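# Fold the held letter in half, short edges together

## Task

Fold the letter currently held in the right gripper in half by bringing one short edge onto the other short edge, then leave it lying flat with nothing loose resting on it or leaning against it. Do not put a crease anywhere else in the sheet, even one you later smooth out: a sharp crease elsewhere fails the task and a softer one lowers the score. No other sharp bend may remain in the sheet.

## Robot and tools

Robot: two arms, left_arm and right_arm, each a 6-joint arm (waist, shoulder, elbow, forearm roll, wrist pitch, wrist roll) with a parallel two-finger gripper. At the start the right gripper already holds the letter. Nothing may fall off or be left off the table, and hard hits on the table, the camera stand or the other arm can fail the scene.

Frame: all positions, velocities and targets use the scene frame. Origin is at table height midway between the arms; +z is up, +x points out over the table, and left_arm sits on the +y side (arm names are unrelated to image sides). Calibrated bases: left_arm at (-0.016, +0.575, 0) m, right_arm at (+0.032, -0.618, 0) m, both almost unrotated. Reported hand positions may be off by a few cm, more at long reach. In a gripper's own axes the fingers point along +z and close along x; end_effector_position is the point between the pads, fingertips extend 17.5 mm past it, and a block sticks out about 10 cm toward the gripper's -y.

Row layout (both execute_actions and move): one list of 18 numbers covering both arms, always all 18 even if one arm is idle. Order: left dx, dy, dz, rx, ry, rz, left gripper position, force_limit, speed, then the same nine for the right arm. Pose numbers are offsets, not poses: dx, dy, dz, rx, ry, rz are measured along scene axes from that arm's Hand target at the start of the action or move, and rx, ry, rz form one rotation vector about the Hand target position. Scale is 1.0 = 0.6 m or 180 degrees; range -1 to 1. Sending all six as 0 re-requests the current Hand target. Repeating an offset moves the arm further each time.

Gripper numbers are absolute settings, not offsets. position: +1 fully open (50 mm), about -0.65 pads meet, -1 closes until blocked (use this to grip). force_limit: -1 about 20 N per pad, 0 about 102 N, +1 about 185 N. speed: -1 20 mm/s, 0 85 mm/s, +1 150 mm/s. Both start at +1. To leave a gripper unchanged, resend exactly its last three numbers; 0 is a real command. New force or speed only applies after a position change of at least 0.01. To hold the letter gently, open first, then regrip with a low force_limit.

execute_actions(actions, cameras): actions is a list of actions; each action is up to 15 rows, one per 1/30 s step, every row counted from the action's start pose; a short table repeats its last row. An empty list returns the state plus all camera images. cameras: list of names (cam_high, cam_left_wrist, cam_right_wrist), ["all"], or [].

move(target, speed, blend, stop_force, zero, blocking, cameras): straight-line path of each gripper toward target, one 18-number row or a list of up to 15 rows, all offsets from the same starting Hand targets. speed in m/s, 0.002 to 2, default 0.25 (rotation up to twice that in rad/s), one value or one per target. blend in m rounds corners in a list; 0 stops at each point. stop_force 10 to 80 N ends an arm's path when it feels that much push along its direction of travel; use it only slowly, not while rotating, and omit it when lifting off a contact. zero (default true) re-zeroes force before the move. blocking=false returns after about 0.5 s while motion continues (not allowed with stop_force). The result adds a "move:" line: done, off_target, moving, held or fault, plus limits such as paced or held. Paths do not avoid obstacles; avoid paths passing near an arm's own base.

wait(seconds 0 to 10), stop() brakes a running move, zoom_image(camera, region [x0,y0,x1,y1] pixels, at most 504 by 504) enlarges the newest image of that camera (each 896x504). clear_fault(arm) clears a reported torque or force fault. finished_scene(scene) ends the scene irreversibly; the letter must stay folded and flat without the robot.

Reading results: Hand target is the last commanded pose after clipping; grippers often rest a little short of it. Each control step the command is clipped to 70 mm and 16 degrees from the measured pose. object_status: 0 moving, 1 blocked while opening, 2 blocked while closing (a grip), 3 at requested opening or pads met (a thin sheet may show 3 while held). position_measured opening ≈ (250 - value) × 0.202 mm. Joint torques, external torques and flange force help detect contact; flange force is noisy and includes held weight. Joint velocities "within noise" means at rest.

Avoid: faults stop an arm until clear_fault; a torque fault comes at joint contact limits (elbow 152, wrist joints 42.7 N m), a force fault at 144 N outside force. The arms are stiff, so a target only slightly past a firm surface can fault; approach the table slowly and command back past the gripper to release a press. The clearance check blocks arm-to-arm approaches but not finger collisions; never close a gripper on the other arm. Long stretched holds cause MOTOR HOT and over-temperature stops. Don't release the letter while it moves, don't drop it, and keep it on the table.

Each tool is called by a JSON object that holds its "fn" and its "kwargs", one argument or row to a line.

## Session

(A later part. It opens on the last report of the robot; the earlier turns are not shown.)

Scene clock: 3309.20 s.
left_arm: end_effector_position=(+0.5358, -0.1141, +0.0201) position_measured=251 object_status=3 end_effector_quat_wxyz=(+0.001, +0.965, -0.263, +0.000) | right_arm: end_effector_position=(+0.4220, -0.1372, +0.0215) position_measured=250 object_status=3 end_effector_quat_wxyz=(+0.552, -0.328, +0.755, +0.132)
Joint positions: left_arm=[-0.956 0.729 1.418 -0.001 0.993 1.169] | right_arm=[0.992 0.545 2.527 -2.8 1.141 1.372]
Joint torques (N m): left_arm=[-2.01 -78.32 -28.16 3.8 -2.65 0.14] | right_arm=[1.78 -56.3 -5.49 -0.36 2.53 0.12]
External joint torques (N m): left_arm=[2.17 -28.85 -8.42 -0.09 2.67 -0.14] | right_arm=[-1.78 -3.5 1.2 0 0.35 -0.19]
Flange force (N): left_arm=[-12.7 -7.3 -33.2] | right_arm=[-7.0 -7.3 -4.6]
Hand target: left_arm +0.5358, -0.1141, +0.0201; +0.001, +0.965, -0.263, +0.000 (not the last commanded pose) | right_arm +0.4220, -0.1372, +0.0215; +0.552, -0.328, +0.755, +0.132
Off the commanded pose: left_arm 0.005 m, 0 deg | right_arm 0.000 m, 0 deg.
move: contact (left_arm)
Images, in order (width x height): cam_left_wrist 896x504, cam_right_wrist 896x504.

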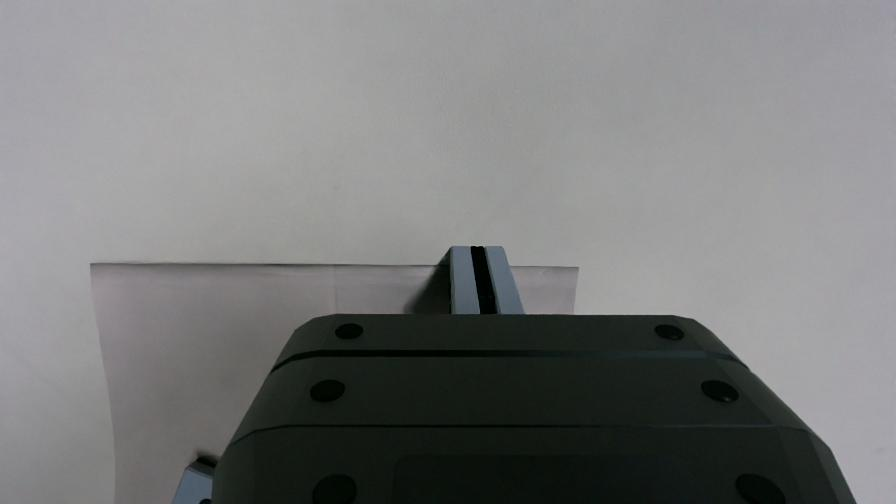

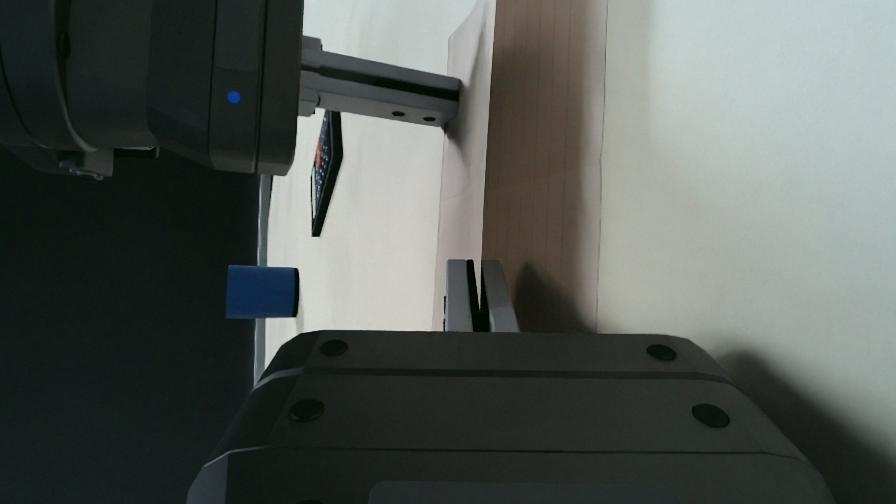

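{"fn": "move", "kwargs": {
  "target": [
    [0,0,0.010,0,0,0,-1,-1,0,0,0,0,0,0,0,-1,-1,-1],
    [-0.0230,0.0135,0.010,0,0,0,-1,-1,0,0,0,0,0,0,0,-1,-1,-1],
    [-0.0230,0.0135,0.003,0,0,0,-1,-1,0,0,0,0,0,0,0,-1,-1,-1]
  ],
  "speed": 0.1,
  "blend": 0.004
}}

{"fn": "move", "kwargs": {
  "target": [0,0,-0.012,0,0,0,-1,-1,0,0,0,0,0,0,0,-1,-1,-1],
  "speed": 0.012,
  "stop_force": 10
}}

{"fn": "move", "kwargs": {
  "target": [
    [0,0,0.010,0,0,0,-1,-1,0,0,0,0,0,0,0,-1,-1,-1],
    [-0.0230,0.0135,0.010,0,0,0,-1,-1,0,0,0,0,0,0,0,-1,-1,-1],
    [-0.0230,0.0135,0.003,0,0,0,-1,-1,0,0,0,0,0,0,0,-1,-1,-1]
  ],
  "speed": 0.1,
  "blend": 0.004
}}

{"fn": "move", "kwargs": {
  "target": [0,0,-0.012,0,0,0,-1,-1,0,0,0,0,0,0,0,-1,-1,-1],
  "speed": 0.012,
  "stop_force": 10
}}

{"fn": "move", "kwargs": {
  "target": [
    [0,0,0.010,0,0,0,-1,-1,0,0,0,0,0,0,0,-1,-1,-1],
    [-0.0230,0.0135,0.010,0,0,0,-1,-1,0,0,0,0,0,0,0,-1,-1,-1],
    [-0.0230,0.0135,0.003,0,0,0,-1,-1,0,0,0,0,0,0,0,-1,-1,-1]
  ],
  "speed": 0.1,
  "blend": 0.004
}}

{"fn": "move", "kwargs": {
  "target": [0,0,-0.012,0,0,0,-1,-1,0,0,0,0,0,0,0,-1,-1,-1],
  "speed": 0.012,
  "stop_force": 10,
  "cameras": ["cam_left_wrist", "cam_right_wrist"]
}}

Scene clock: 3330.20 s.
left_arm: end_effector_position=(+0.5220, -0.1060, +0.0220) position_measured=251 object_status=3 end_effector_quat_wxyz=(+0.001, +0.965, -0.263, +0.000) | right_arm: end_effector_position=(+0.4220, -0.1372, +0.0215) position_measured=250 object_status=3 end_effector_quat_wxyz=(+0.552, -0.328, +0.755, +0.132)
Joint positions: left_arm=[-0.963 0.707 1.456 -0.001 0.978 1.162] | right_arm=[0.992 0.545 2.527 -2.8 1.141 1.372]
Joint torques (N m): left_arm=[-1.47 -105.55 -37.74 3.7 0 0.2] | right_arm=[1.46 -56.54 -5.74 -0.39 2.62 0.11]
External joint torques (N m): left_arm=[1.29 0.55 1.52 -0.04 0.02 -0.2] | right_arm=[-1.47 -3.67 1.42 0.03 0.29 -0.19]
Flange force (N): left_arm=[-2.3 -2.2 1.2] | right_arm=[-7.5 -6.6 -5.4]
Hand target: left_arm +0.5220, -0.1060, +0.0219; +0.001, +0.965, -0.263, +0.000 | right_arm +0.4220, -0.1372, +0.0215; +0.552, -0.328, +0.755, +0.132
Off the commanded pose: left_arm 0.000 m, 0 deg | right_arm 0.000 m, 0 deg.
move: done; blend cut to 0.003 m at target 1, 0.0021 m at target 2

Scene clock: 3330.97 s.
left_arm: end_effector_position=(+0.5220, -0.1061, +0.0201) position_measured=251 object_status=3 end_effector_quat_wxyz=(+0.001, +0.965, -0.263, +0.000) | right_arm: end_effector_position=(+0.4220, -0.1372, +0.0215) position_measured=250 object_status=3 end_effector_quat_wxyz=(+0.552, -0.328, +0.755, +0.132)
Joint positions: left_arm=[-0.963 0.708 1.456 -0.001 0.975 1.162] | right_arm=[0.992 0.545 2.527 -2.8 1.141 1.372]
Joint torques (N m): left_arm=[-2.2 -78.05 -28.2 3.74 -2.49 0.17] | right_arm=[1.48 -56.59 -5.63 -0.46 2.57 0.11]
External joint torques (N m): left_arm=[2.27 -27.31 -8.03 -0.07 2.51 -0.17] | right_arm=[-1.46 -3.29 1.32 0.09 0.32 -0.18]
Flange force (N): left_arm=[-11.7 -7.1 -31.9] | right_arm=[-6.6 -6.2 -4.9]
Hand target: left_arm +0.5220, -0.1061, +0.0201; +0.001, +0.965, -0.263, +0.000 (not the last commanded pose) | right_arm +0.4220, -0.1372, +0.0215; +0.552, -0.328, +0.755, +0.132
Off the commanded pose: left_arm 0.005 m, 0 deg | right_arm 0.000 m, 0 deg.
move: contact (left_arm)

Scene clock: 3331.70 s.
left_arm: end_effector_position=(+0.5082, -0.0980, +0.0219) position_measured=251 object_status=3 end_effector_quat_wxyz=(+0.001, +0.965, -0.263, +0.001) | right_arm: end_effector_position=(+0.4220, -0.1372, +0.0215) position_measured=250 object_status=3 end_effector_quat_wxyz=(+0.552, -0.328, +0.755, +0.132)
Joint positions: left_arm=[-0.971 0.687 1.493 -0.001 0.96 1.154] | right_arm=[0.992 0.545 2.527 -2.8 1.141 1.372]
Joint torques (N m): left_arm=[-1.51 -101.23 -37.3 3.68 -0.04 0.21] | right_arm=[1.44 -56.33 -5.76 -0.36 2.62 0.02]
External joint torques (N m): left_arm=[1.52 -1.24 1.66 -0.07 0.05 -0.21] | right_arm=[-1.25 -3.49 1.46 -0.01 0.26 -0.09]
Flange force (N): left_arm=[-4.7 -3.5 -0.5] | right_arm=[-7.0 -6.1 -5.4]
Hand target: left_arm +0.5082, -0.0980, +0.0219; +0.001, +0.965, -0.263, +0.000 | right_arm +0.4220, -0.1372, +0.0215; +0.552, -0.328, +0.755, +0.132
Off the commanded pose: left_arm 0.000 m, 0 deg | right_arm 0.000 m, 0 deg.
move: done; blend cut to 0.003 m at target 1, 0.0021 m at target 2

Scene clock: 3332.43 s.
left_arm: end_effector_position=(+0.5083, -0.0980, +0.0202) position_measured=251 object_status=3 end_effector_quat_wxyz=(+0.001, +0.965, -0.263, +0.001) | right_arm: end_effector_position=(+0.4220, -0.1372, +0.0215) position_measured=250 object_status=3 end_effector_quat_wxyz=(+0.552, -0.328, +0.755, +0.132)
Joint positions: left_arm=[-0.971 0.688 1.493 -0.001 0.958 1.154] | right_arm=[0.992 0.545 2.527 -2.8 1.141 1.372]
Joint torques (N m): left_arm=[-1.7 -84.51 -30.45 3.67 -1.57 0.17] | right_arm=[1.18 -56.52 -5.61 -0.43 2.57 0.02]
External joint torques (N m): left_arm=[1.72 -17.85 -5.09 -0.08 1.58 -0.17] | right_arm=[-1.16 -3.21 1.33 0.07 0.31 -0.09]
Flange force (N): left_arm=[-7.9 -5.1 -21.1] | right_arm=[-6.3 -5.4 -5.1]
Hand target: left_arm +0.5083, -0.0980, +0.0202; +0.001, +0.965, -0.263, +0.001 (not the last commanded pose) | right_arm +0.4220, -0.1372, +0.0215; +0.552, -0.328, +0.755, +0.132
Off the commanded pose: left_arm 0.006 m, 0 deg | right_arm 0.000 m, 0 deg.
move: contact (left_arm)

Scene clock: 3333.17 s.
left_arm: end_effector_position=(+0.4945, -0.0899, +0.0220) position_measured=251 object_status=3 end_effector_quat_wxyz=(+0.001, +0.965, -0.263, +0.001) | right_arm: end_effector_position=(+0.4220, -0.1372, +0.0215) position_measured=250 object_status=3 end_effector_quat_wxyz=(+0.552, -0.328, +0.755, +0.132)
Joint positions: left_arm=[-0.978 0.667 1.529 -0.001 0.944 1.146] | right_arm=[0.992 0.545 2.527 -2.8 1.141 1.372]
Joint torques (N m): left_arm=[-1.49 -99.8 -36.78 3.65 -0.01 0.22] | right_arm=[1.89 -56.69 -5.48 -0.27 2.68 0.06]
External joint torques (N m): left_arm=[1.37 -1.28 1.36 -0.07 0.02 -0.22] | right_arm=[-1.84 -3.22 1.18 -0.09 0.21 -0.13]
Flange force (N): left_arm=[-4.0 -3.1 -0.6] | right_arm=[-6.6 -7.5 -4.1]
Hand target: left_arm +0.4945, -0.0899, +0.0220; +0.001, +0.965, -0.263, +0.001 | right_arm +0.4220, -0.1372, +0.0215; +0.552, -0.328, +0.755, +0.132
Off the commanded pose: left_arm 0.000 m, 0 deg | right_arm 0.000 m, 0 deg.
move: done; blend cut to 0.003 m at target 1, 0.0021 m at target 2

Scene clock: 3333.90 s.
left_arm: end_effector_position=(+0.4945, -0.0900, +0.0201) position_measured=251 object_status=3 end_effector_quat_wxyz=(+0.001, +0.965, -0.263, +0.001) | right_arm: end_effector_position=(+0.4220, -0.1372, +0.0215) position_measured=250 object_status=3 end_effector_quat_wxyz=(+0.552, -0.328, +0.755, +0.132)
Joint positions: left_arm=[-0.978 0.669 1.53 -0.001 0.941 1.146] | right_arm=[0.992 0.545 2.527 -2.8 1.141 1.372]
Joint torques (N m): left_arm=[-2.16 -82.22 -29.99 3.63 -1.61 0.19] | right_arm=[1.43 -57.01 -5.62 -0.47 2.56 0.07]
External joint torques (N m): left_arm=[2.26 -18.53 -5.23 -0.06 1.63 -0.19] | right_arm=[-1.2 -2.98 1.32 0.1 0.33 -0.14]
Flange force (N): left_arm=[-8.0 -5.9 -22.3] | right_arm=[-5.8 -5.3 -4.7]
Hand target: left_arm +0.4945, -0.0900, +0.0201; +0.001, +0.965, -0.263, +0.001 (not the last commanded pose) | right_arm +0.4220, -0.1372, +0.0215; +0.552, -0.328, +0.755, +0.132
Off the commanded pose: left_arm 0.005 m, 0 deg | right_arm 0.000 m, 0 deg.
move: contact (left_arm)
Images, in order (width x height): cam_left_wrist 896x504, cam_right_wrist 896x504.

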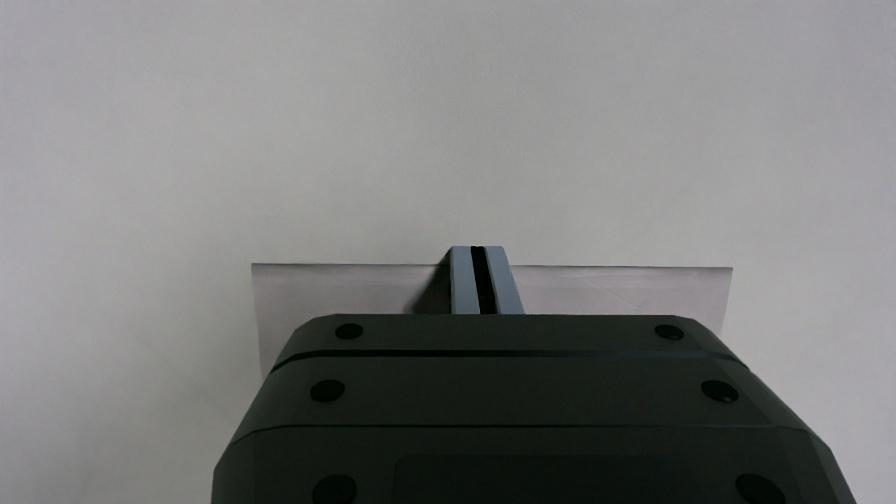

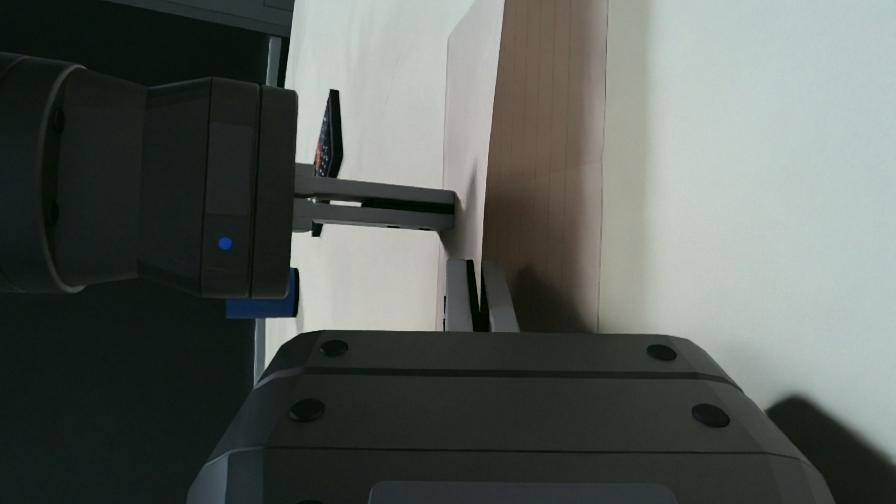

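{"fn": "move", "kwargs": {
  "target": [
    [0,0,0.010,0,0,0,-1,-1,0,0,0,0,0,0,0,-1,-1,-1],
    [-0.0230,0.0135,0.010,0,0,0,-1,-1,0,0,0,0,0,0,0,-1,-1,-1],
    [-0.0230,0.0135,0.003,0,0,0,-1,-1,0,0,0,0,0,0,0,-1,-1,-1]
  ],
  "speed": 0.1,
  "blend": 0.004
}}

{"fn": "move", "kwargs": {
  "target": [0,0,-0.012,0,0,0,-1,-1,0,0,0,0,0,0,0,-1,-1,-1],
  "speed": 0.012,
  "stop_force": 10
}}

{"fn": "move", "kwargs": {
  "target": [
    [0,0,0.010,0,0,0,-1,-1,0,0,0,0,0,0,0,-1,-1,-1],
    [-0.0230,0.0135,0.010,0,0,0,-1,-1,0,0,0,0,0,0,0,-1,-1,-1],
    [-0.0230,0.0135,0.003,0,0,0,-1,-1,0,0,0,0,0,0,0,-1,-1,-1]
  ],
  "speed": 0.1,
  "blend": 0.004
}}

{"fn": "move", "kwargs": {
  "target": [0,0,-0.012,0,0,0,-1,-1,0,0,0,0,0,0,0,-1,-1,-1],
  "speed": 0.012,
  "stop_force": 10,
  "cameras": ["cam_left_wrist", "cam_right_wrist", "cam_high"]
}}

Scene clock: 3350.53 s.
left_arm: end_effector_position=(+0.4807, -0.0819, +0.0220) position_measured=251 object_status=3 end_effector_quat_wxyz=(+0.001, +0.965, -0.263, +0.001) | right_arm: end_effector_position=(+0.4220, -0.1372, +0.0215) position_measured=250 object_status=3 end_effector_quat_wxyz=(+0.552, -0.328, +0.755, +0.132)
Joint positions: left_arm=[-0.986 0.648 1.564 -0.001 0.927 1.138] | right_arm=[0.992 0.545 2.527 -2.8 1.141 1.372]
Joint torques (N m): left_arm=[-1.61 -97.52 -36.42 3.64 -0.05 0.24] | right_arm=[1.68 -56.73 -5.64 -0.38 2.56 0.06]
External joint torques (N m): left_arm=[1.35 -1.56 1.41 -0.1 0.07 -0.24] | right_arm=[-1.57 -3.22 1.34 0.02 0.33 -0.13]
Flange force (N): left_arm=[-4.3 -3.2 -1.0] | right_arm=[-6.2 -6.6 -4.7]
Hand target: left_arm +0.4807, -0.0819, +0.0219; +0.001, +0.965, -0.263, +0.001 | right_arm +0.4220, -0.1372, +0.0215; +0.552, -0.328, +0.755, +0.132
Off the commanded pose: left_arm 0.000 m, 0 deg | right_arm 0.000 m, 0 deg.
move: done; blend cut to 0.003 m at target 1, 0.0021 m at target 2

Scene clock: 3351.27 s.
left_arm: end_effector_position=(+0.4807, -0.0819, +0.0200) position_measured=251 object_status=3 end_effector_quat_wxyz=(+0.001, +0.965, -0.263, +0.001) | right_arm: end_effector_position=(+0.4220, -0.1372, +0.0215) position_measured=250 object_status=3 end_effector_quat_wxyz=(+0.552, -0.328, +0.755, +0.132)
Joint positions: left_arm=[-0.986 0.65 1.565 -0.001 0.924 1.138] | right_arm=[0.992 0.545 2.527 -2.8 1.141 1.372]
Joint torques (N m): left_arm=[-2.01 -79.87 -29.38 3.62 -1.59 0.2] | right_arm=[1.73 -56.29 -5.44 -0.43 2.59 0.12]
External joint torques (N m): left_arm=[1.93 -19.01 -5.47 -0.1 1.61 -0.2] | right_arm=[-1.78 -3.69 1.16 0.08 0.3 -0.19]
Flange force (N): left_arm=[-8.1 -5.6 -23.2] | right_arm=[-7.7 -7.2 -4.8]
Hand target: left_arm +0.4807, -0.0819, +0.0200; +0.001, +0.965, -0.263, +0.001 (not the last commanded pose) | right_arm +0.4220, -0.1372, +0.0215; +0.552, -0.328, +0.755, +0.132
Off the commanded pose: left_arm 0.005 m, 0 deg | right_arm 0.000 m, 0 deg.
move: contact (left_arm)

Scene clock: 3352.00 s.
left_arm: end_effector_position=(+0.4669, -0.0738, +0.0219) position_measured=251 object_status=3 end_effector_quat_wxyz=(+0.001, +0.965, -0.263, +0.001) | right_arm: end_effector_position=(+0.4220, -0.1372, +0.0215) position_measured=250 object_status=3 end_effector_quat_wxyz=(+0.552, -0.328, +0.755, +0.132)
Joint positions: left_arm=[-0.995 0.629 1.599 -0.001 0.911 1.13] | right_arm=[0.992 0.545 2.527 -2.8 1.141 1.372]
Joint torques (N m): left_arm=[-1.5 -95.83 -36.01 3.58 -0.05 0.17] | right_arm=[1.36 -56.43 -5.55 -0.32 2.62 0.06]
External joint torques (N m): left_arm=[1.45 -0.81 1.55 -0.09 0.07 -0.17] | right_arm=[-1.44 -3.51 1.25 -0.03 0.27 -0.13]
Flange force (N): left_arm=[-3.5 -3.2 -0.2] | right_arm=[-7.2 -6.5 -4.9]
Hand target: left_arm +0.4669, -0.0738, +0.0218; +0.001, +0.965, -0.263, +0.001 | right_arm +0.4220, -0.1372, +0.0215; +0.552, -0.328, +0.755, +0.132
Off the commanded pose: left_arm 0.000 m, 0 deg | right_arm 0.000 m, 0 deg.
move: done; blend cut to 0.003 m at target 1, 0.0021 m at target 2

Scene clock: 3352.73 s.
left_arm: end_effector_position=(+0.4669, -0.0739, +0.0200) position_measured=251 object_status=3 end_effector_quat_wxyz=(+0.001, +0.965, -0.263, +0.001) | right_arm: end_effector_position=(+0.4220, -0.1372, +0.0215) position_measured=250 object_status=3 end_effector_quat_wxyz=(+0.552, -0.328, +0.755, +0.132)
Joint positions: left_arm=[-0.995 0.631 1.6 -0.001 0.908 1.13] | right_arm=[0.992 0.545 2.527 -2.8 1.141 1.372]
Joint torques (N m): left_arm=[-2.05 -77.81 -29.02 3.59 -1.61 0.18] | right_arm=[1.86 -56.46 -5.35 -0.37 2.58 0.02]
External joint torques (N m): left_arm=[2.26 -18.89 -5.35 -0.11 1.63 -0.18] | right_arm=[-1.89 -3.66 1.06 0.02 0.32 -0.09]
Flange force (N): left_arm=[-8.0 -6.1 -23.5] | right_arm=[-7.4 -7.5 -4.5]
Hand target: left_arm +0.4669, -0.0738, +0.0200; +0.001, +0.965, -0.263, +0.001 (not the last commanded pose) | right_arm +0.4220, -0.1372, +0.0215; +0.552, -0.328, +0.755, +0.132
Off the commanded pose: left_arm 0.005 m, 0 deg | right_arm 0.000 m, 0 deg.
move: contact (left_arm)

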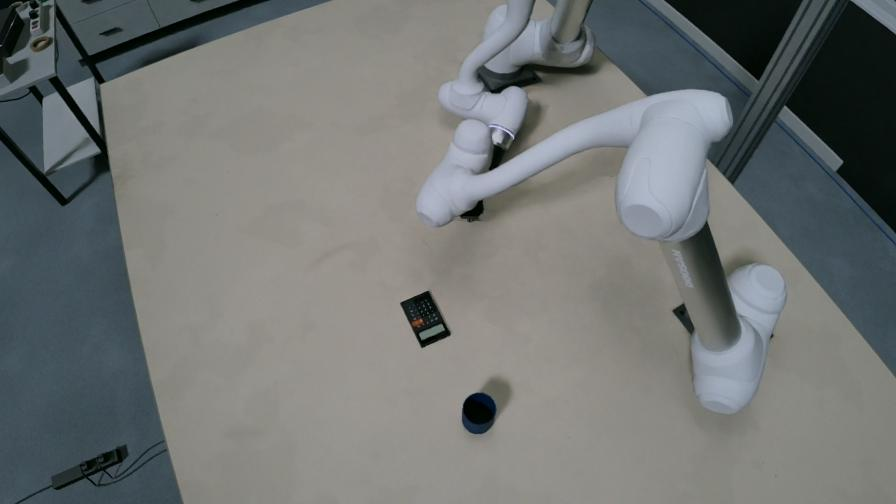

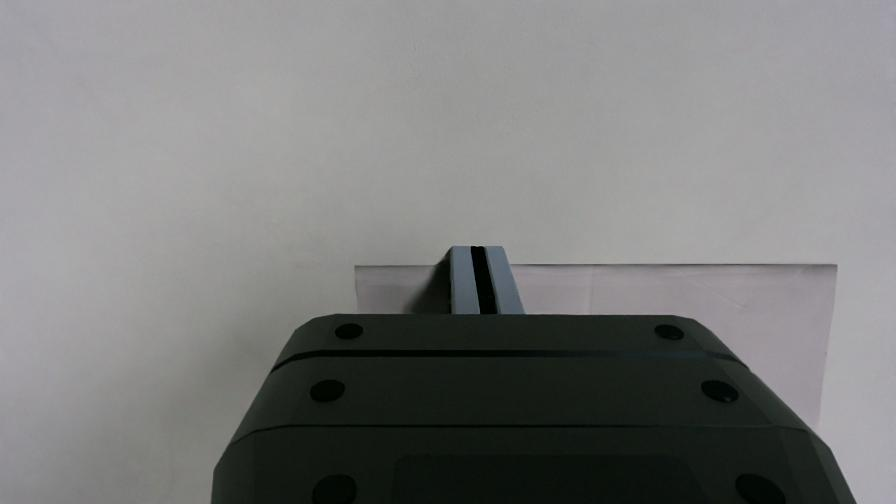

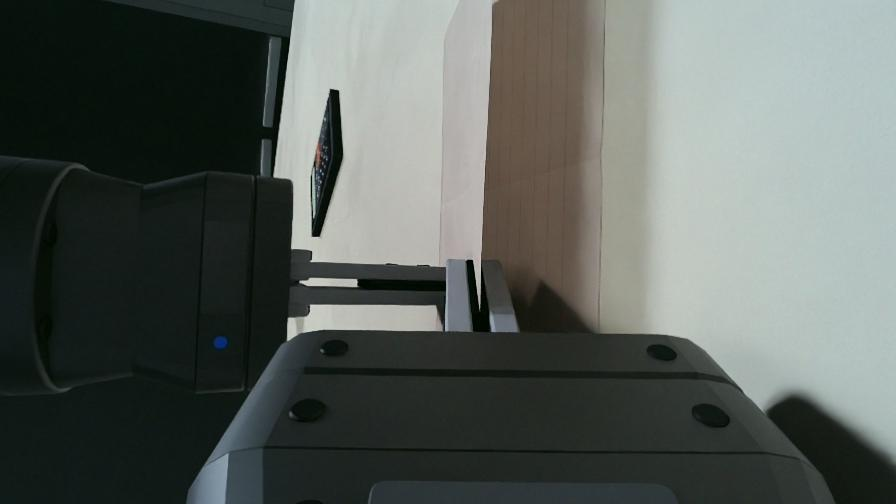

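{"fn": "move", "kwargs": {
  "target": [
    [0,0,0.010,0,0,0,-1,-1,0,0,0,0,0,0,0,-1,-1,-1],
    [-0.0230,0.0135,0.010,0,0,0,-1,-1,0,0,0,0,0,0,0,-1,-1,-1],
    [-0.0230,0.0135,0.003,0,0,0,-1,-1,0,0,0,0,0,0,0,-1,-1,-1]
  ],
  "speed": 0.1,
  "blend": 0.004
}}

{"fn": "move", "kwargs": {
  "target": [0,0,-0.012,0,0,0,-1,-1,0,0,0,0,0,0,0,-1,-1,-1],
  "speed": 0.012,
  "stop_force": 10
}}

{"fn": "move", "kwargs": {
  "target": [
    [0,0,0.010,0,0,0,-1,-1,0,0,0,0,0,0,0,-1,-1,-1],
    [-0.0187,0.0110,0.010,0,0,0,-1,-1,0,0,0,0,0,0,0,-1,-1,-1],
    [-0.0187,0.0110,0.003,0,0,0,-1,-1,0,0,0,0,0,0,0,-1,-1,-1]
  ],
  "speed": 0.1,
  "blend": 0.004
}}

{"fn": "move", "kwargs": {
  "target": [0,0,-0.012,0,0,0,-1,-1,0,0,0,0,0,0,0,-1,-1,-1],
  "speed": 0.012,
  "stop_force": 10,
  "cameras": ["cam_left_wrist", "cam_right_wrist"]
}}

Scene clock: 3370.37 s.
left_arm: end_effector_position=(+0.4531, -0.0658, +0.0218) position_measured=251 object_status=3 end_effector_quat_wxyz=(+0.001, +0.965, -0.263, +0.001) | right_arm: end_effector_position=(+0.4220, -0.1372, +0.0215) position_measured=250 object_status=3 end_effector_quat_wxyz=(+0.552, -0.328, +0.755, +0.132)
Joint positions: left_arm=[-1.003 0.61 1.633 -0.001 0.896 1.121] | right_arm=[0.992 0.545 2.527 -2.8 1.141 1.372]
Joint torques (N m): left_arm=[-1.53 -93.63 -35.48 3.54 -0.03 0.18] | right_arm=[1.13 -56.56 -5.42 -0.4 2.59 0.06]
External joint torques (N m): left_arm=[1.95 -1.41 1.35 -0.08 0.05 -0.18] | right_arm=[-1.11 -3.43 1.11 0.04 0.3 -0.13]
Flange force (N): left_arm=[-3.5 -3.9 -0.9] | right_arm=[-7.0 -5.3 -5.0]
Hand target: left_arm +0.4531, -0.0657, +0.0218; +0.001, +0.965, -0.263, +0.001 | right_arm +0.4220, -0.1372, +0.0215; +0.552, -0.328, +0.755, +0.132
Off the commanded pose: left_arm 0.000 m, 0 deg | right_arm 0.000 m, 0 deg.
move: done; blend cut to 0.003 m at target 1, 0.0021 m at target 2

Scene clock: 3371.10 s.
left_arm: end_effector_position=(+0.4532, -0.0658, +0.0199) position_measured=251 object_status=3 end_effector_quat_wxyz=(+0.001, +0.965, -0.263, +0.001) | right_arm: end_effector_position=(+0.4220, -0.1372, +0.0215) position_measured=250 object_status=3 end_effector_quat_wxyz=(+0.552, -0.328, +0.755, +0.132)
Joint positions: left_arm=[-1.003 0.612 1.634 -0.001 0.893 1.121] | right_arm=[0.992 0.545 2.527 -2.8 1.141 1.372]
Joint torques (N m): left_arm=[-2.1 -75.35 -28.28 3.51 -1.74 0.18] | right_arm=[1.52 -56.73 -5.38 -0.38 2.6 0.14]
External joint torques (N m): left_arm=[2.19 -19.5 -5.73 -0.06 1.76 -0.18] | right_arm=[-1.38 -3.59 1.04 0.02 0.31 -0.21]
Flange force (N): left_arm=[-7.7 -6.1 -24.9] | right_arm=[-7.5 -6.1 -4.8]
Hand target: left_arm +0.4532, -0.0658, +0.0199; +0.001, +0.965, -0.263, +0.001 (not the last commanded pose) | right_arm +0.4220, -0.1372, +0.0215; +0.552, -0.328, +0.755, +0.132
Off the commanded pose: left_arm 0.005 m, 0 deg | right_arm 0.000 m, 0 deg.
move: contact (left_arm)

Scene clock: 3371.83 s.
left_arm: end_effector_position=(+0.4420, -0.0592, +0.0217) position_measured=251 object_status=3 end_effector_quat_wxyz=(+0.001, +0.965, -0.263, +0.001) | right_arm: end_effector_position=(+0.4220, -0.1372, +0.0215) position_measured=250 object_status=3 end_effector_quat_wxyz=(+0.552, -0.328, +0.755, +0.132)
Joint positions: left_arm=[-1.011 0.595 1.66 -0.001 0.883 1.114] | right_arm=[0.992 0.545 2.527 -2.8 1.141 1.372]
Joint torques (N m): left_arm=[-1.35 -93.14 -35.18 3.51 -0.04 0.2] | right_arm=[0.99 -56.48 -5.53 -0.35 2.54 0.03]
External joint torques (N m): left_arm=[1.41 0.11 1.46 -0.09 0.06 -0.2] | right_arm=[-1.06 -3.38 1.22 -0.01 0.36 -0.1]
Flange force (N): left_arm=[-2.2 -2.6 0.7] | right_arm=[-6.7 -5.4 -5.1]
Hand target: left_arm +0.4419, -0.0592, +0.0217; +0.001, +0.965, -0.263, +0.001 | right_arm +0.4220, -0.1372, +0.0215; +0.552, -0.328, +0.755, +0.132
Off the commanded pose: left_arm 0.000 m, 0 deg | right_arm 0.000 m, 0 deg.
move: done; blend cut to 0.003 m at target 1, 0.0021 m at target 2

Scene clock: 3372.57 s.
left_arm: end_effector_position=(+0.4420, -0.0592, +0.0199) position_measured=251 object_status=3 end_effector_quat_wxyz=(+0.001, +0.965, -0.263, +0.001) | right_arm: end_effector_position=(+0.4220, -0.1372, +0.0215) position_measured=250 object_status=3 end_effector_quat_wxyz=(+0.552, -0.328, +0.755, +0.132)
Joint positions: left_arm=[-1.011 0.597 1.661 -0.001 0.881 1.114] | right_arm=[0.992 0.545 2.527 -2.8 1.141 1.372]
Joint torques (N m): left_arm=[-1.97 -76.13 -28.77 3.49 -1.4 0.16] | right_arm=[1.4 -56.42 -5.34 -0.4 2.59 0.06]
External joint torques (N m): left_arm=[2.11 -17 -4.87 -0.08 1.42 -0.16] | right_arm=[-1.47 -3.5 1.05 0.05 0.3 -0.13]
Flange force (N): left_arm=[-6.9 -5.7 -21.8] | right_arm=[-7.2 -6.3 -4.6]
Hand target: left_arm +0.4420, -0.0592, +0.0199; +0.001, +0.965, -0.263, +0.001 (not the last commanded pose) | right_arm +0.4220, -0.1372, +0.0215; +0.552, -0.328, +0.755, +0.132
Off the commanded pose: left_arm 0.005 m, 0 deg | right_arm 0.000 m, 0 deg.
move: contact (left_arm)
Images, in order (width x height): cam_left_wrist 896x504, cam_right_wrist 896x504.

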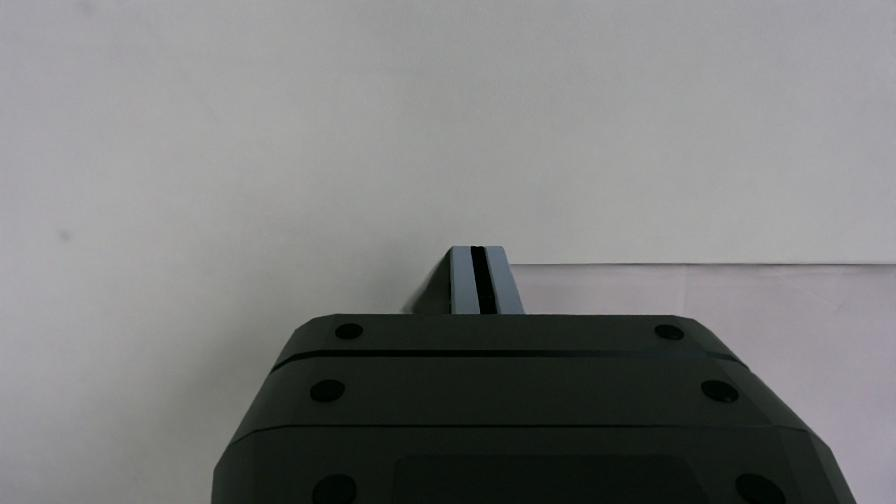

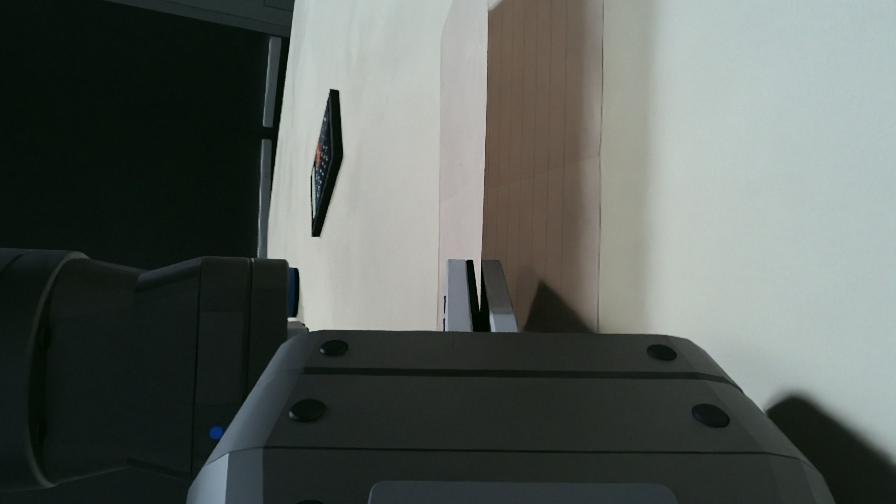

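{"fn": "move", "kwargs": {
  "target": [
    [0,0,0,0,0,0,-1,-1,0,0,0,0.0067,0,0,0,-1,-1,-1],
    [0,0,0,0,0,0,-1,-1,0,0,0,0.0067,0,0,0,-0.45,-1,-1],
    [0,0,0,0,0,0,-1,-1,0,-0.0560,-0.0421,0.0333,0,0,0,-0.45,-1,-1]
  ],
  "speed": [0.05,0.05,0.1],
  "cameras": ["cam_left_wrist", "cam_right_wrist"]
}}

Scene clock: 3401.83 s.
left_arm: end_effector_position=(+0.4420, -0.0592, +0.0199) position_measured=251 object_status=3 end_effector_quat_wxyz=(+0.001, +0.965, -0.263, +0.001) | right_arm: end_effector_position=(+0.3884, -0.1625, +0.0415) position_measured=220 object_status=3 end_effector_quat_wxyz=(+0.552, -0.328, +0.755, +0.132)
Joint positions: left_arm=[-1.011 0.597 1.661 -0.001 0.881 1.114] | right_arm=[1.035 0.479 2.598 -2.757 1.146 1.371]
Joint torques (N m): left_arm=[-1.42 -76.17 -28.21 3.58 -1 0.21] | right_arm=[1.53 -50.32 -5.18 -0.38 2.56 0.1]
External joint torques (N m): left_arm=[1.07 -16.71 -5.41 -0.19 1.02 -0.21] | right_arm=[-1.72 -3 1.28 0.05 0.33 -0.17]
Flange force (N): left_arm=[-6.5 -4.0 -21.2] | right_arm=[-6.5 -7.5 -4.1]
Hand target: left_arm +0.4420, -0.0592, +0.0199; +0.001, +0.965, -0.263, +0.001 | right_arm +0.3884, -0.1625, +0.0415; +0.552, -0.328, +0.755, +0.132
Off the commanded pose: left_arm 0.000 m, 0 deg | right_arm 0.000 m, 0 deg.
move: done
Images, in order (width x height): cam_left_wrist 896x504, cam_right_wrist 896x504.

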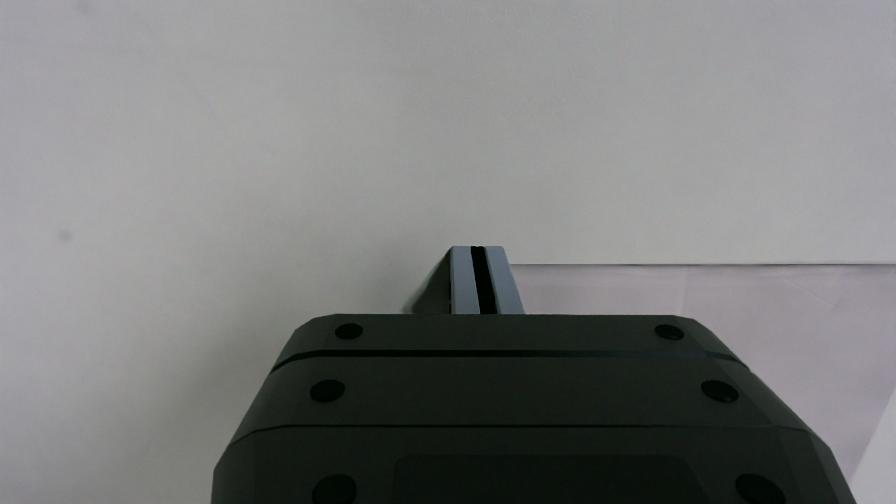

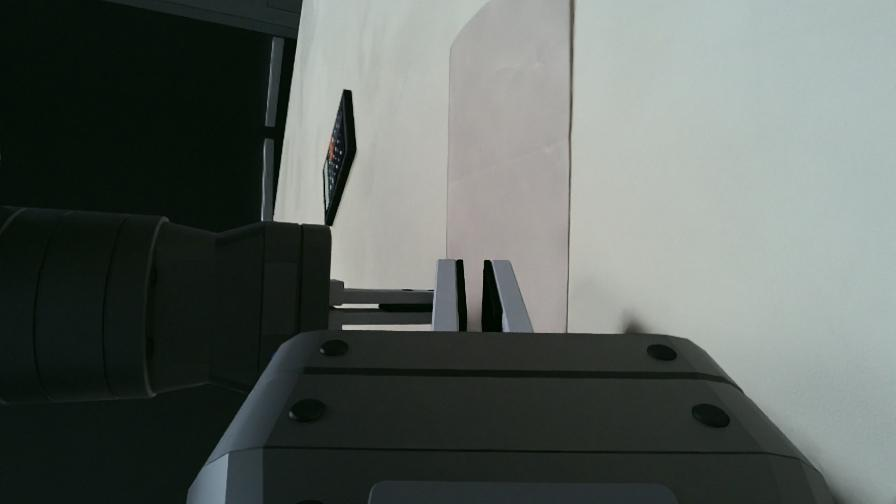

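{"fn": "move", "kwargs": {
  "target": [
    [0,0,0.0333,0,0,0,-1,-1,0,-0.0200,-0.0150,0.1,0,0,0,-0.45,-1,-1],
    [0,0.10,0.2,0,0,0,-1,-1,0,-0.0200,-0.0150,0.25,0,0,0,-0.45,-1,-1]
  ],
  "speed": 0.1,
  "blend": 0.01,
  "cameras": ["cam_left_wrist", "cam_right_wrist", "cam_high"]
}}

Scene clock: 3414.17 s.
left_arm: end_effector_position=(+0.4420, +0.0008, +0.1398) position_measured=251 object_status=3 end_effector_quat_wxyz=(+0.001, +0.965, -0.263, +0.001) | right_arm: end_effector_position=(+0.3764, -0.1715, +0.1915) position_measured=220 object_status=3 end_effector_quat_wxyz=(+0.552, -0.328, +0.755, +0.132)
Joint positions: left_arm=[-0.966 0.421 1.69 -0.001 1.027 1.159] | right_arm=[1.052 0.029 2.565 -2.567 0.717 1.089]
Joint torques (N m): left_arm=[-1.58 -79.61 -38.95 3.85 -0.04 0.22] | right_arm=[1.38 -25.15 -24.77 -2.57 2.46 0.05]
External joint torques (N m): left_arm=[1.26 -1.47 1.45 -0.06 0.05 -0.22] | right_arm=[-1.44 -1.42 1.13 0.03 0.3 -0.12]
Flange force (N): left_arm=[-4.2 -3.1 -0.2] | right_arm=[-0.4 -5.8 -2.7]
Hand target: left_arm +0.4420, +0.0008, +0.1399; +0.001, +0.965, -0.263, +0.001 | right_arm +0.3764, -0.1715, +0.1915; +0.552, -0.328, +0.755, +0.132
Off the commanded pose: left_arm 0.000 m, 0 deg | right_arm 0.000 m, 0 deg.
move: done

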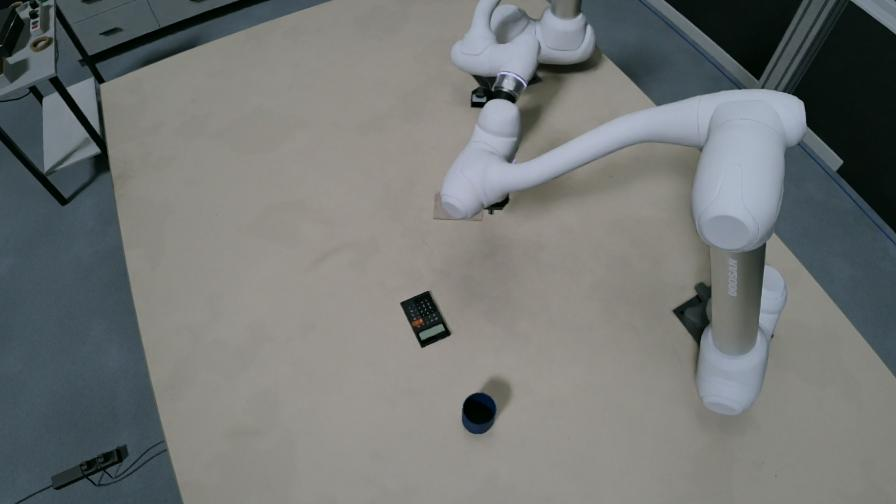

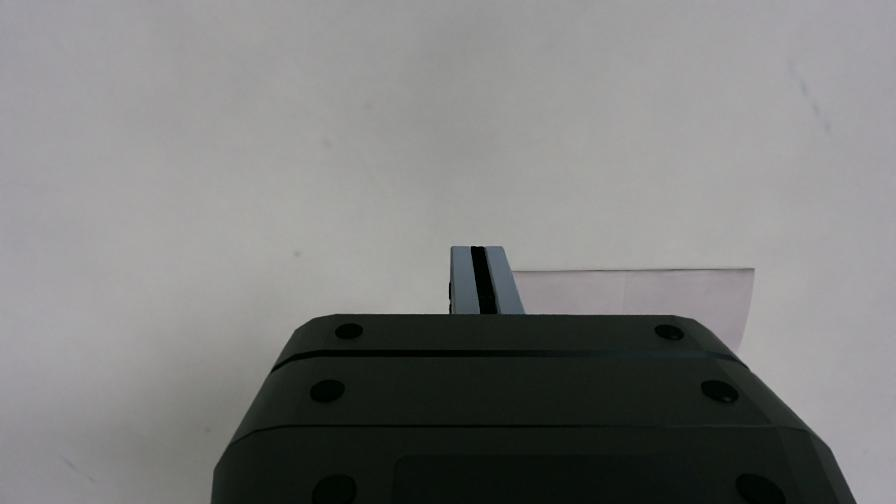

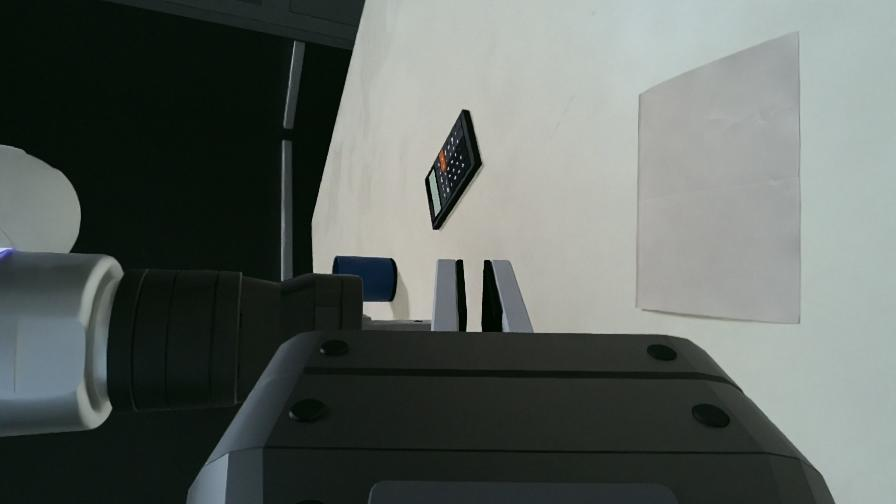

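{"fn": "zoom_image", "kwargs": {
  "camera": "cam_right_wrist",
  "region": [600, 0, 840, 340]
}}

Scaled by 1.482 from the camera's 896x504 image, which has a finer 1280x720 frame.

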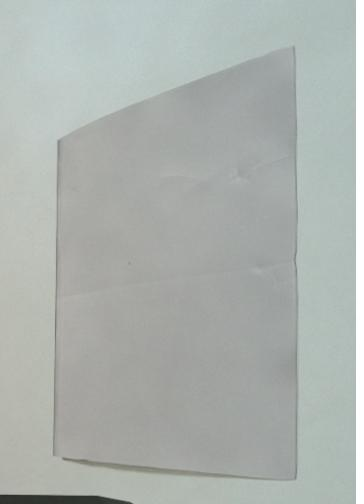

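{"fn": "move", "kwargs": {
  "target": [
    [0.0875,-0.1513,-0.15,0,0,0,-1,-1,0,0,0,0,0,0,0,-0.45,-1,-1],
    [0.0875,-0.1513,-0.1930,0,0,0,-1,-1,0,0,0,0,0,0,0,-0.45,-1,-1]
  ],
  "speed": 0.15,
  "blend": 0.01
}}

{"fn": "move", "kwargs": {
  "target": [0,0,-0.0065,0,0,0,-1,-1,0,0,0,0,0,0,0,-0.45,-1,-1],
  "speed": 0.03
}}

{"fn": "move", "kwargs": {
  "target": [0,0,-0.00034,0,0,0,-1,-1,0,0,0,0,0,0,0,-0.45,-1,-1],
  "speed": 0.03
}}

{"fn": "move", "kwargs": {
  "target": [0,0,-0.00034,0,0,0,-1,-1,0,0,0,0,0,0,0,-0.45,-1,-1],
  "speed": 0.03
}}

Scene clock: 3655.20 s.
left_arm: end_effector_position=(+0.4944, -0.0900, +0.0240) position_measured=251 object_status=3 end_effector_quat_wxyz=(+0.001, +0.965, -0.263, +0.001) | right_arm: end_effector_position=(+0.3764, -0.1715, +0.1915) position_measured=220 object_status=3 end_effector_quat_wxyz=(+0.552, -0.328, +0.755, +0.132)
Joint positions: left_arm=[-0.978 0.665 1.528 -0.001 0.946 1.146] | right_arm=[1.052 0.028 2.565 -2.567 0.717 1.089]
Joint torques (N m): left_arm=[-1.59 -100.21 -36.85 3.65 0 0.16] | right_arm=[1.45 -25.21 -24.78 -2.61 2.38 0.09]
External joint torques (N m): left_arm=[1.61 -0.68 1.39 -0.06 0.02 -0.16] | right_arm=[-1.53 -1.56 1.13 0.08 0.39 -0.16]
Flange force (N): left_arm=[-3.2 -3.2 0.0] | right_arm=[-0.6 -5.9 -3.0]
Hand target: left_arm +0.4945, -0.0900, +0.0241; +0.001, +0.965, -0.263, +0.001 | right_arm +0.3764, -0.1715, +0.1915; +0.552, -0.328, +0.755, +0.132
Off the commanded pose: left_arm 0.000 m, 0 deg | right_arm 0.000 m, 0 deg.
move: done

Scene clock: 3655.90 s.
left_arm: end_effector_position=(+0.4945, -0.0900, +0.0202) position_measured=251 object_status=3 end_effector_quat_wxyz=(+0.001, +0.965, -0.263, +0.001) | right_arm: end_effector_position=(+0.3764, -0.1715, +0.1915) position_measured=220 object_status=3 end_effector_quat_wxyz=(+0.552, -0.328, +0.755, +0.132)
Joint positions: left_arm=[-0.978 0.669 1.53 -0.001 0.94 1.146] | right_arm=[1.052 0.028 2.565 -2.567 0.717 1.089]
Joint torques (N m): left_arm=[-1.73 -90.09 -33.18 3.66 -1.03 0.18] | right_arm=[1.49 -25.25 -24.57 -2.63 2.43 0.12]
External joint torques (N m): left_arm=[1.5 -10.07 -1.89 -0.11 1.04 -0.18] | right_arm=[-1.46 -1.56 0.9 0.08 0.34 -0.19]
Flange force (N): left_arm=[-6.2 -4.2 -11.9] | right_arm=[-1.2 -5.5 -3.0]
Hand target: left_arm +0.4945, -0.0900, +0.0202; +0.001, +0.965, -0.263, +0.001 | right_arm +0.3764, -0.1715, +0.1915; +0.552, -0.328, +0.755, +0.132
Off the commanded pose: left_arm 0.000 m, 0 deg | right_arm 0.000 m, 0 deg.
move: done

Scene clock: 3656.60 s.
left_arm: end_effector_position=(+0.4945, -0.0900, +0.0200) position_measured=251 object_status=3 end_effector_quat_wxyz=(+0.001, +0.965, -0.263, +0.001) | right_arm: end_effector_position=(+0.3764, -0.1715, +0.1915) position_measured=220 object_status=3 end_effector_quat_wxyz=(+0.552, -0.328, +0.755, +0.132)
Joint positions: left_arm=[-0.978 0.669 1.53 -0.001 0.94 1.146] | right_arm=[1.052 0.028 2.565 -2.567 0.717 1.089]
Joint torques (N m): left_arm=[-1.96 -78.66 -28.53 3.64 -1.87 0.19] | right_arm=[1.09 -24.89 -24.66 -2.55 2.39 0.12]
External joint torques (N m): left_arm=[1.86 -22.18 -6.73 -0.08 1.88 -0.19] | right_arm=[-0.98 -2.05 1 0.01 0.37 -0.19]
Flange force (N): left_arm=[-9.0 -5.8 -26.8] | right_arm=[-1.7 -4.9 -4.5]
Hand target: left_arm +0.4945, -0.0900, +0.0200; +0.001, +0.965, -0.263, +0.001 | right_arm +0.3764, -0.1715, +0.1915; +0.552, -0.328, +0.755, +0.132
Off the commanded pose: left_arm 0.000 m, 0 deg | right_arm 0.000 m, 0 deg.
move: done

Scene clock: 3657.30 s.
left_arm: end_effector_position=(+0.4945, -0.0900, +0.0198) position_measured=251 object_status=3 end_effector_quat_wxyz=(+0.001, +0.965, -0.263, +0.001) | right_arm: end_effector_position=(+0.3764, -0.1715, +0.1915) position_measured=220 object_status=3 end_effector_quat_wxyz=(+0.552, -0.328, +0.755, +0.132)
Joint positions: left_arm=[-0.978 0.669 1.53 -0.001 0.94 1.146] | right_arm=[1.052 0.028 2.565 -2.567 0.717 1.089]
Joint torques (N m): left_arm=[-2.37 -69.03 -25 3.64 -2.82 0.18] | right_arm=[1.3 -25.25 -24.65 -2.65 2.44 0.11]
External joint torques (N m): left_arm=[2.22 -31.68 -10.2 -0.08 2.84 -0.18] | right_arm=[-1.31 -1.42 1.01 0.11 0.32 -0.18]
Flange force (N): left_arm=[-11.5 -7.2 -38.7] | right_arm=[-0.9 -4.9 -3.0]
Hand target: left_arm +0.4945, -0.0900, +0.0198; +0.001, +0.965, -0.263, +0.001 | right_arm +0.3764, -0.1715, +0.1915; +0.552, -0.328, +0.755, +0.132
Off the commanded pose: left_arm 0.000 m, 0 deg | right_arm 0.000 m, 0 deg.
move: done

{"fn": "move", "kwargs": {
  "target": [
    [0,0,0.0087,0,0,0,-1,-1,0,0,0,0,0,0,0,-0.45,-1,-1],
    [0.0373,-0.0220,0.0087,0,0,0,-1,-1,0,0,0,0,0,0,0,-0.45,-1,-1],
    [0.0373,-0.0220,0.0005,0,0,0,-1,-1,0,0,0,0,0,0,0,-0.45,-1,-1],
    [0.0373,-0.0220,0.0087,0,0,0,-1,-1,0,0,0,0,0,0,0,-0.45,-1,-1],
    [0.0747,-0.0440,0.0087,0,0,0,-1,-1,0,0,0,0,0,0,0,-0.45,-1,-1],
    [0.0747,-0.0440,0.0007,0,0,0,-1,-1,0,0,0,0,0,0,0,-0.45,-1,-1]
  ],
  "speed": 0.1,
  "blend": [0.003,0.003,0,0.003,0.003,0]
}}

Scene clock: 3677.33 s.
left_arm: end_effector_position=(+0.5393, -0.1164, +0.0203) position_measured=251 object_status=3 end_effector_quat_wxyz=(+0.001, +0.965, -0.263, +0.001) | right_arm: end_effector_position=(+0.3764, -0.1715, +0.1915) position_measured=220 object_status=3 end_effector_quat_wxyz=(+0.552, -0.328, +0.755, +0.132)
Joint positions: left_arm=[-0.954 0.733 1.409 -0.001 0.997 1.17] | right_arm=[1.052 0.028 2.565 -2.567 0.717 1.089]
Joint torques (N m): left_arm=[-2.4 -88.7 -30.73 3.61 -1.07 0.22] | right_arm=[1.67 -25.43 -24.78 -2.63 2.43 0.08]
External joint torques (N m): left_arm=[2.15 -18.93 -5.96 0.1 1.09 -0.22] | right_arm=[-1.61 -1.28 1.13 0.09 0.34 -0.15]
Flange force (N): left_arm=[-7.8 -5.3 -21.0] | right_arm=[-0.3 -5.9 -2.4]
Hand target: left_arm +0.5393, -0.1164, +0.0202; +0.001, +0.965, -0.263, +0.001 | right_arm +0.3764, -0.1715, +0.1915; +0.552, -0.328, +0.755, +0.132
Off the commanded pose: left_arm 0.000 m, 0 deg | right_arm 0.000 m, 0 deg.
move: done; blend cut to 0.0026 m at target 1, 0.0025 m at target 2, 0.0025 m at target 4, 0.0024 m at target 5

{"fn": "move", "kwargs": {
  "target": [
    [0,0,0.1333,0,0,0,-1,-1,0,0,0,0,0,0,0,-0.45,-1,-1],
    [-0.0655,0.6107,0.383,0,0,0.0306,-1,-1,0,0,0,0,0,0,0,-0.45,-1,-1]
  ],
  "speed": 0.3,
  "blend": 0.04,
  "cameras": ["cam_high", "cam_right_wrist"]
}}

{"fn": "zoom_image", "kwargs": {
  "camera": "cam_high",
  "region": [380, 150, 560, 270]
}}

{"fn": "zoom_image", "kwargs": {
  "camera": "cam_right_wrist",
  "region": [600, 0, 840, 340]
}}

Scene clock: 3729.37 s.
left_arm: end_effector_position=(+0.5000, +0.2500, +0.2499) position_measured=251 object_status=3 end_effector_quat_wxyz=(+0.001, +0.976, -0.216, +0.001) | right_arm: end_effector_position=(+0.3764, -0.1715, +0.1915) position_measured=220 object_status=3 end_effector_quat_wxyz=(+0.552, -0.328, +0.755, +0.132)
Joint positions: left_arm=[-0.639 0.156 1.828 -0.002 1.155 1.389] | right_arm=[1.052 0.028 2.565 -2.567 0.717 1.089]
Joint torques (N m): left_arm=[-1.88 -55.7 -41.62 4.03 -0.02 0.17] | right_arm=[1.19 -25.82 -24.79 -2.65 2.41 0.12]
External joint torques (N m): left_arm=[1.89 -0.13 1.82 0 0.02 -0.17] | right_arm=[-1.22 -0.76 1.15 0.11 0.35 -0.19]
Flange force (N): left_arm=[-3.0 -3.2 2.0] | right_arm=[0.5 -4.0 -1.8]
Hand target: left_arm +0.5000, +0.2500, +0.2500; +0.001, +0.976, -0.216, +0.001 | right_arm +0.3764, -0.1715, +0.1915; +0.552, -0.328, +0.755, +0.132
Off the commanded pose: left_arm 0.000 m, 0 deg | right_arm 0.000 m, 0 deg.
move: done
Images, in order (width x height): cam_high 896x504, cam_right_wrist 896x504.

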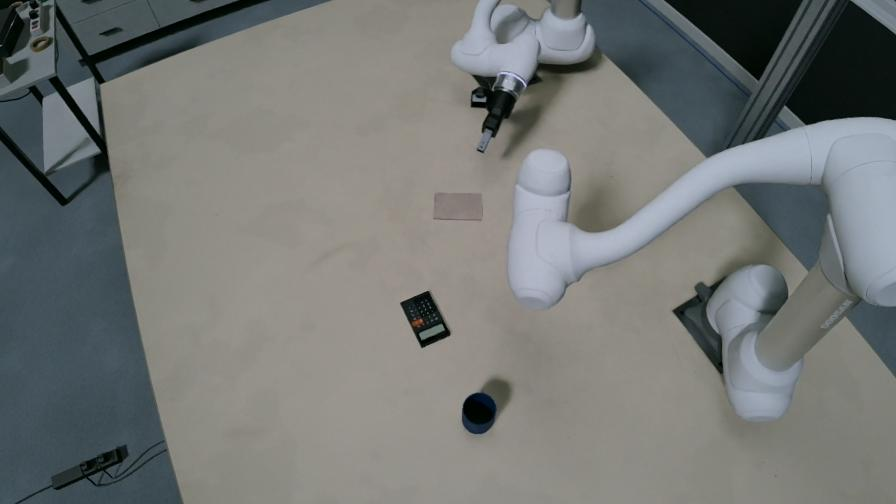

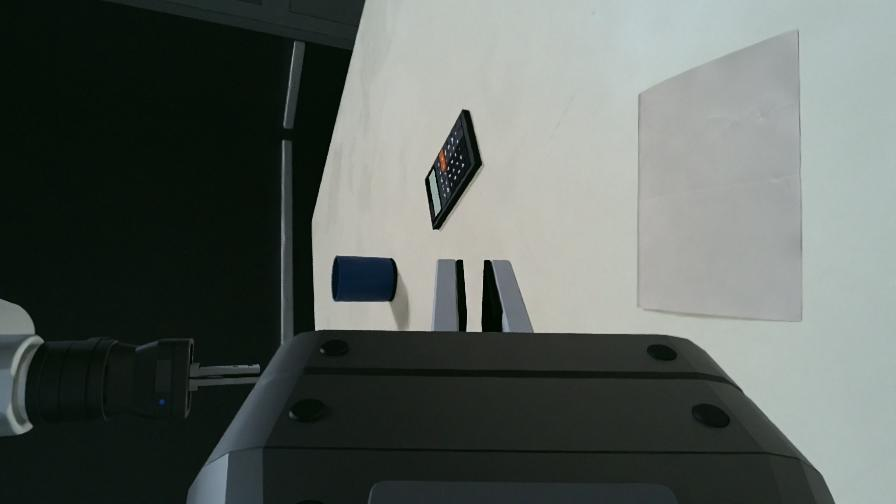

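Scaled by 2.800 from the camera's 896x504 image, which has a finer 1280x720 frame.

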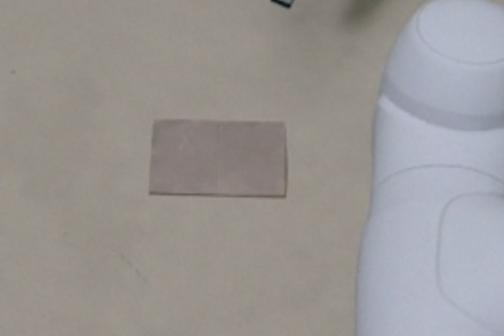

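Scaled by 1.482 from the camera's 896x504 image, which has a finer 1280x720 frame.

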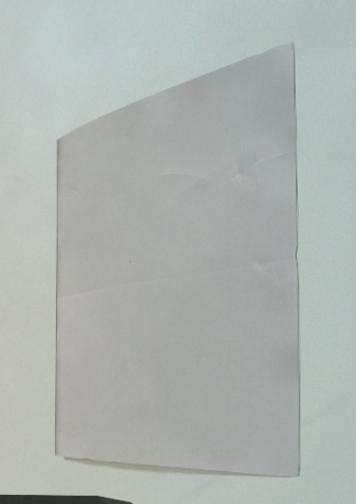

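{"fn": "move", "kwargs": {
  "target": [0,0,0,0,0,0,-1,-1,0,0.2560,0.0692,0.3192,-0.0324,0.1806,0.2213,-0.6549,-1,-1],
  "speed": 0.3
}}

Scene clock: 3738.07 s.
left_arm: end_effector_position=(+0.5000, +0.2500, +0.2500) position_measured=251 object_status=3 end_effector_quat_wxyz=(+0.001, +0.976, -0.216, +0.001) | right_arm: end_effector_position=(+0.5300, -0.1299, +0.3831) position_measured=250 object_status=3 end_effector_quat_wxyz=(+0.229, -0.540, +0.727, +0.357)
Joint positions: left_arm=[-0.639 0.156 1.828 -0.002 1.155 1.389] | right_arm=[0.433 0.089 1.849 -2.18 -1.075 0.281]
Joint torques (N m): left_arm=[-1.62 -55.19 -41.71 4.07 -0.08 0.2] | right_arm=[1 -47.62 -41.89 -0.3 -0.33 0.12]
External joint torques (N m): left_arm=[1.64 -0.76 1.89 -0.04 0.08 -0.2] | right_arm=[-0.79 -2.77 1.05 0.01 0.17 -0.17]
Flange force (N): left_arm=[-4.1 -2.9 1.5] | right_arm=[4.2 4.0 -2.8]
Hand target: left_arm +0.5000, +0.2500, +0.2500; +0.001, +0.976, -0.216, +0.001 | right_arm +0.5300, -0.1300, +0.3830; +0.229, -0.540, +0.727, +0.357
Off the commanded pose: left_arm 0.000 m, 0 deg | right_arm 0.000 m, 0 deg.
move: done; limits=paced


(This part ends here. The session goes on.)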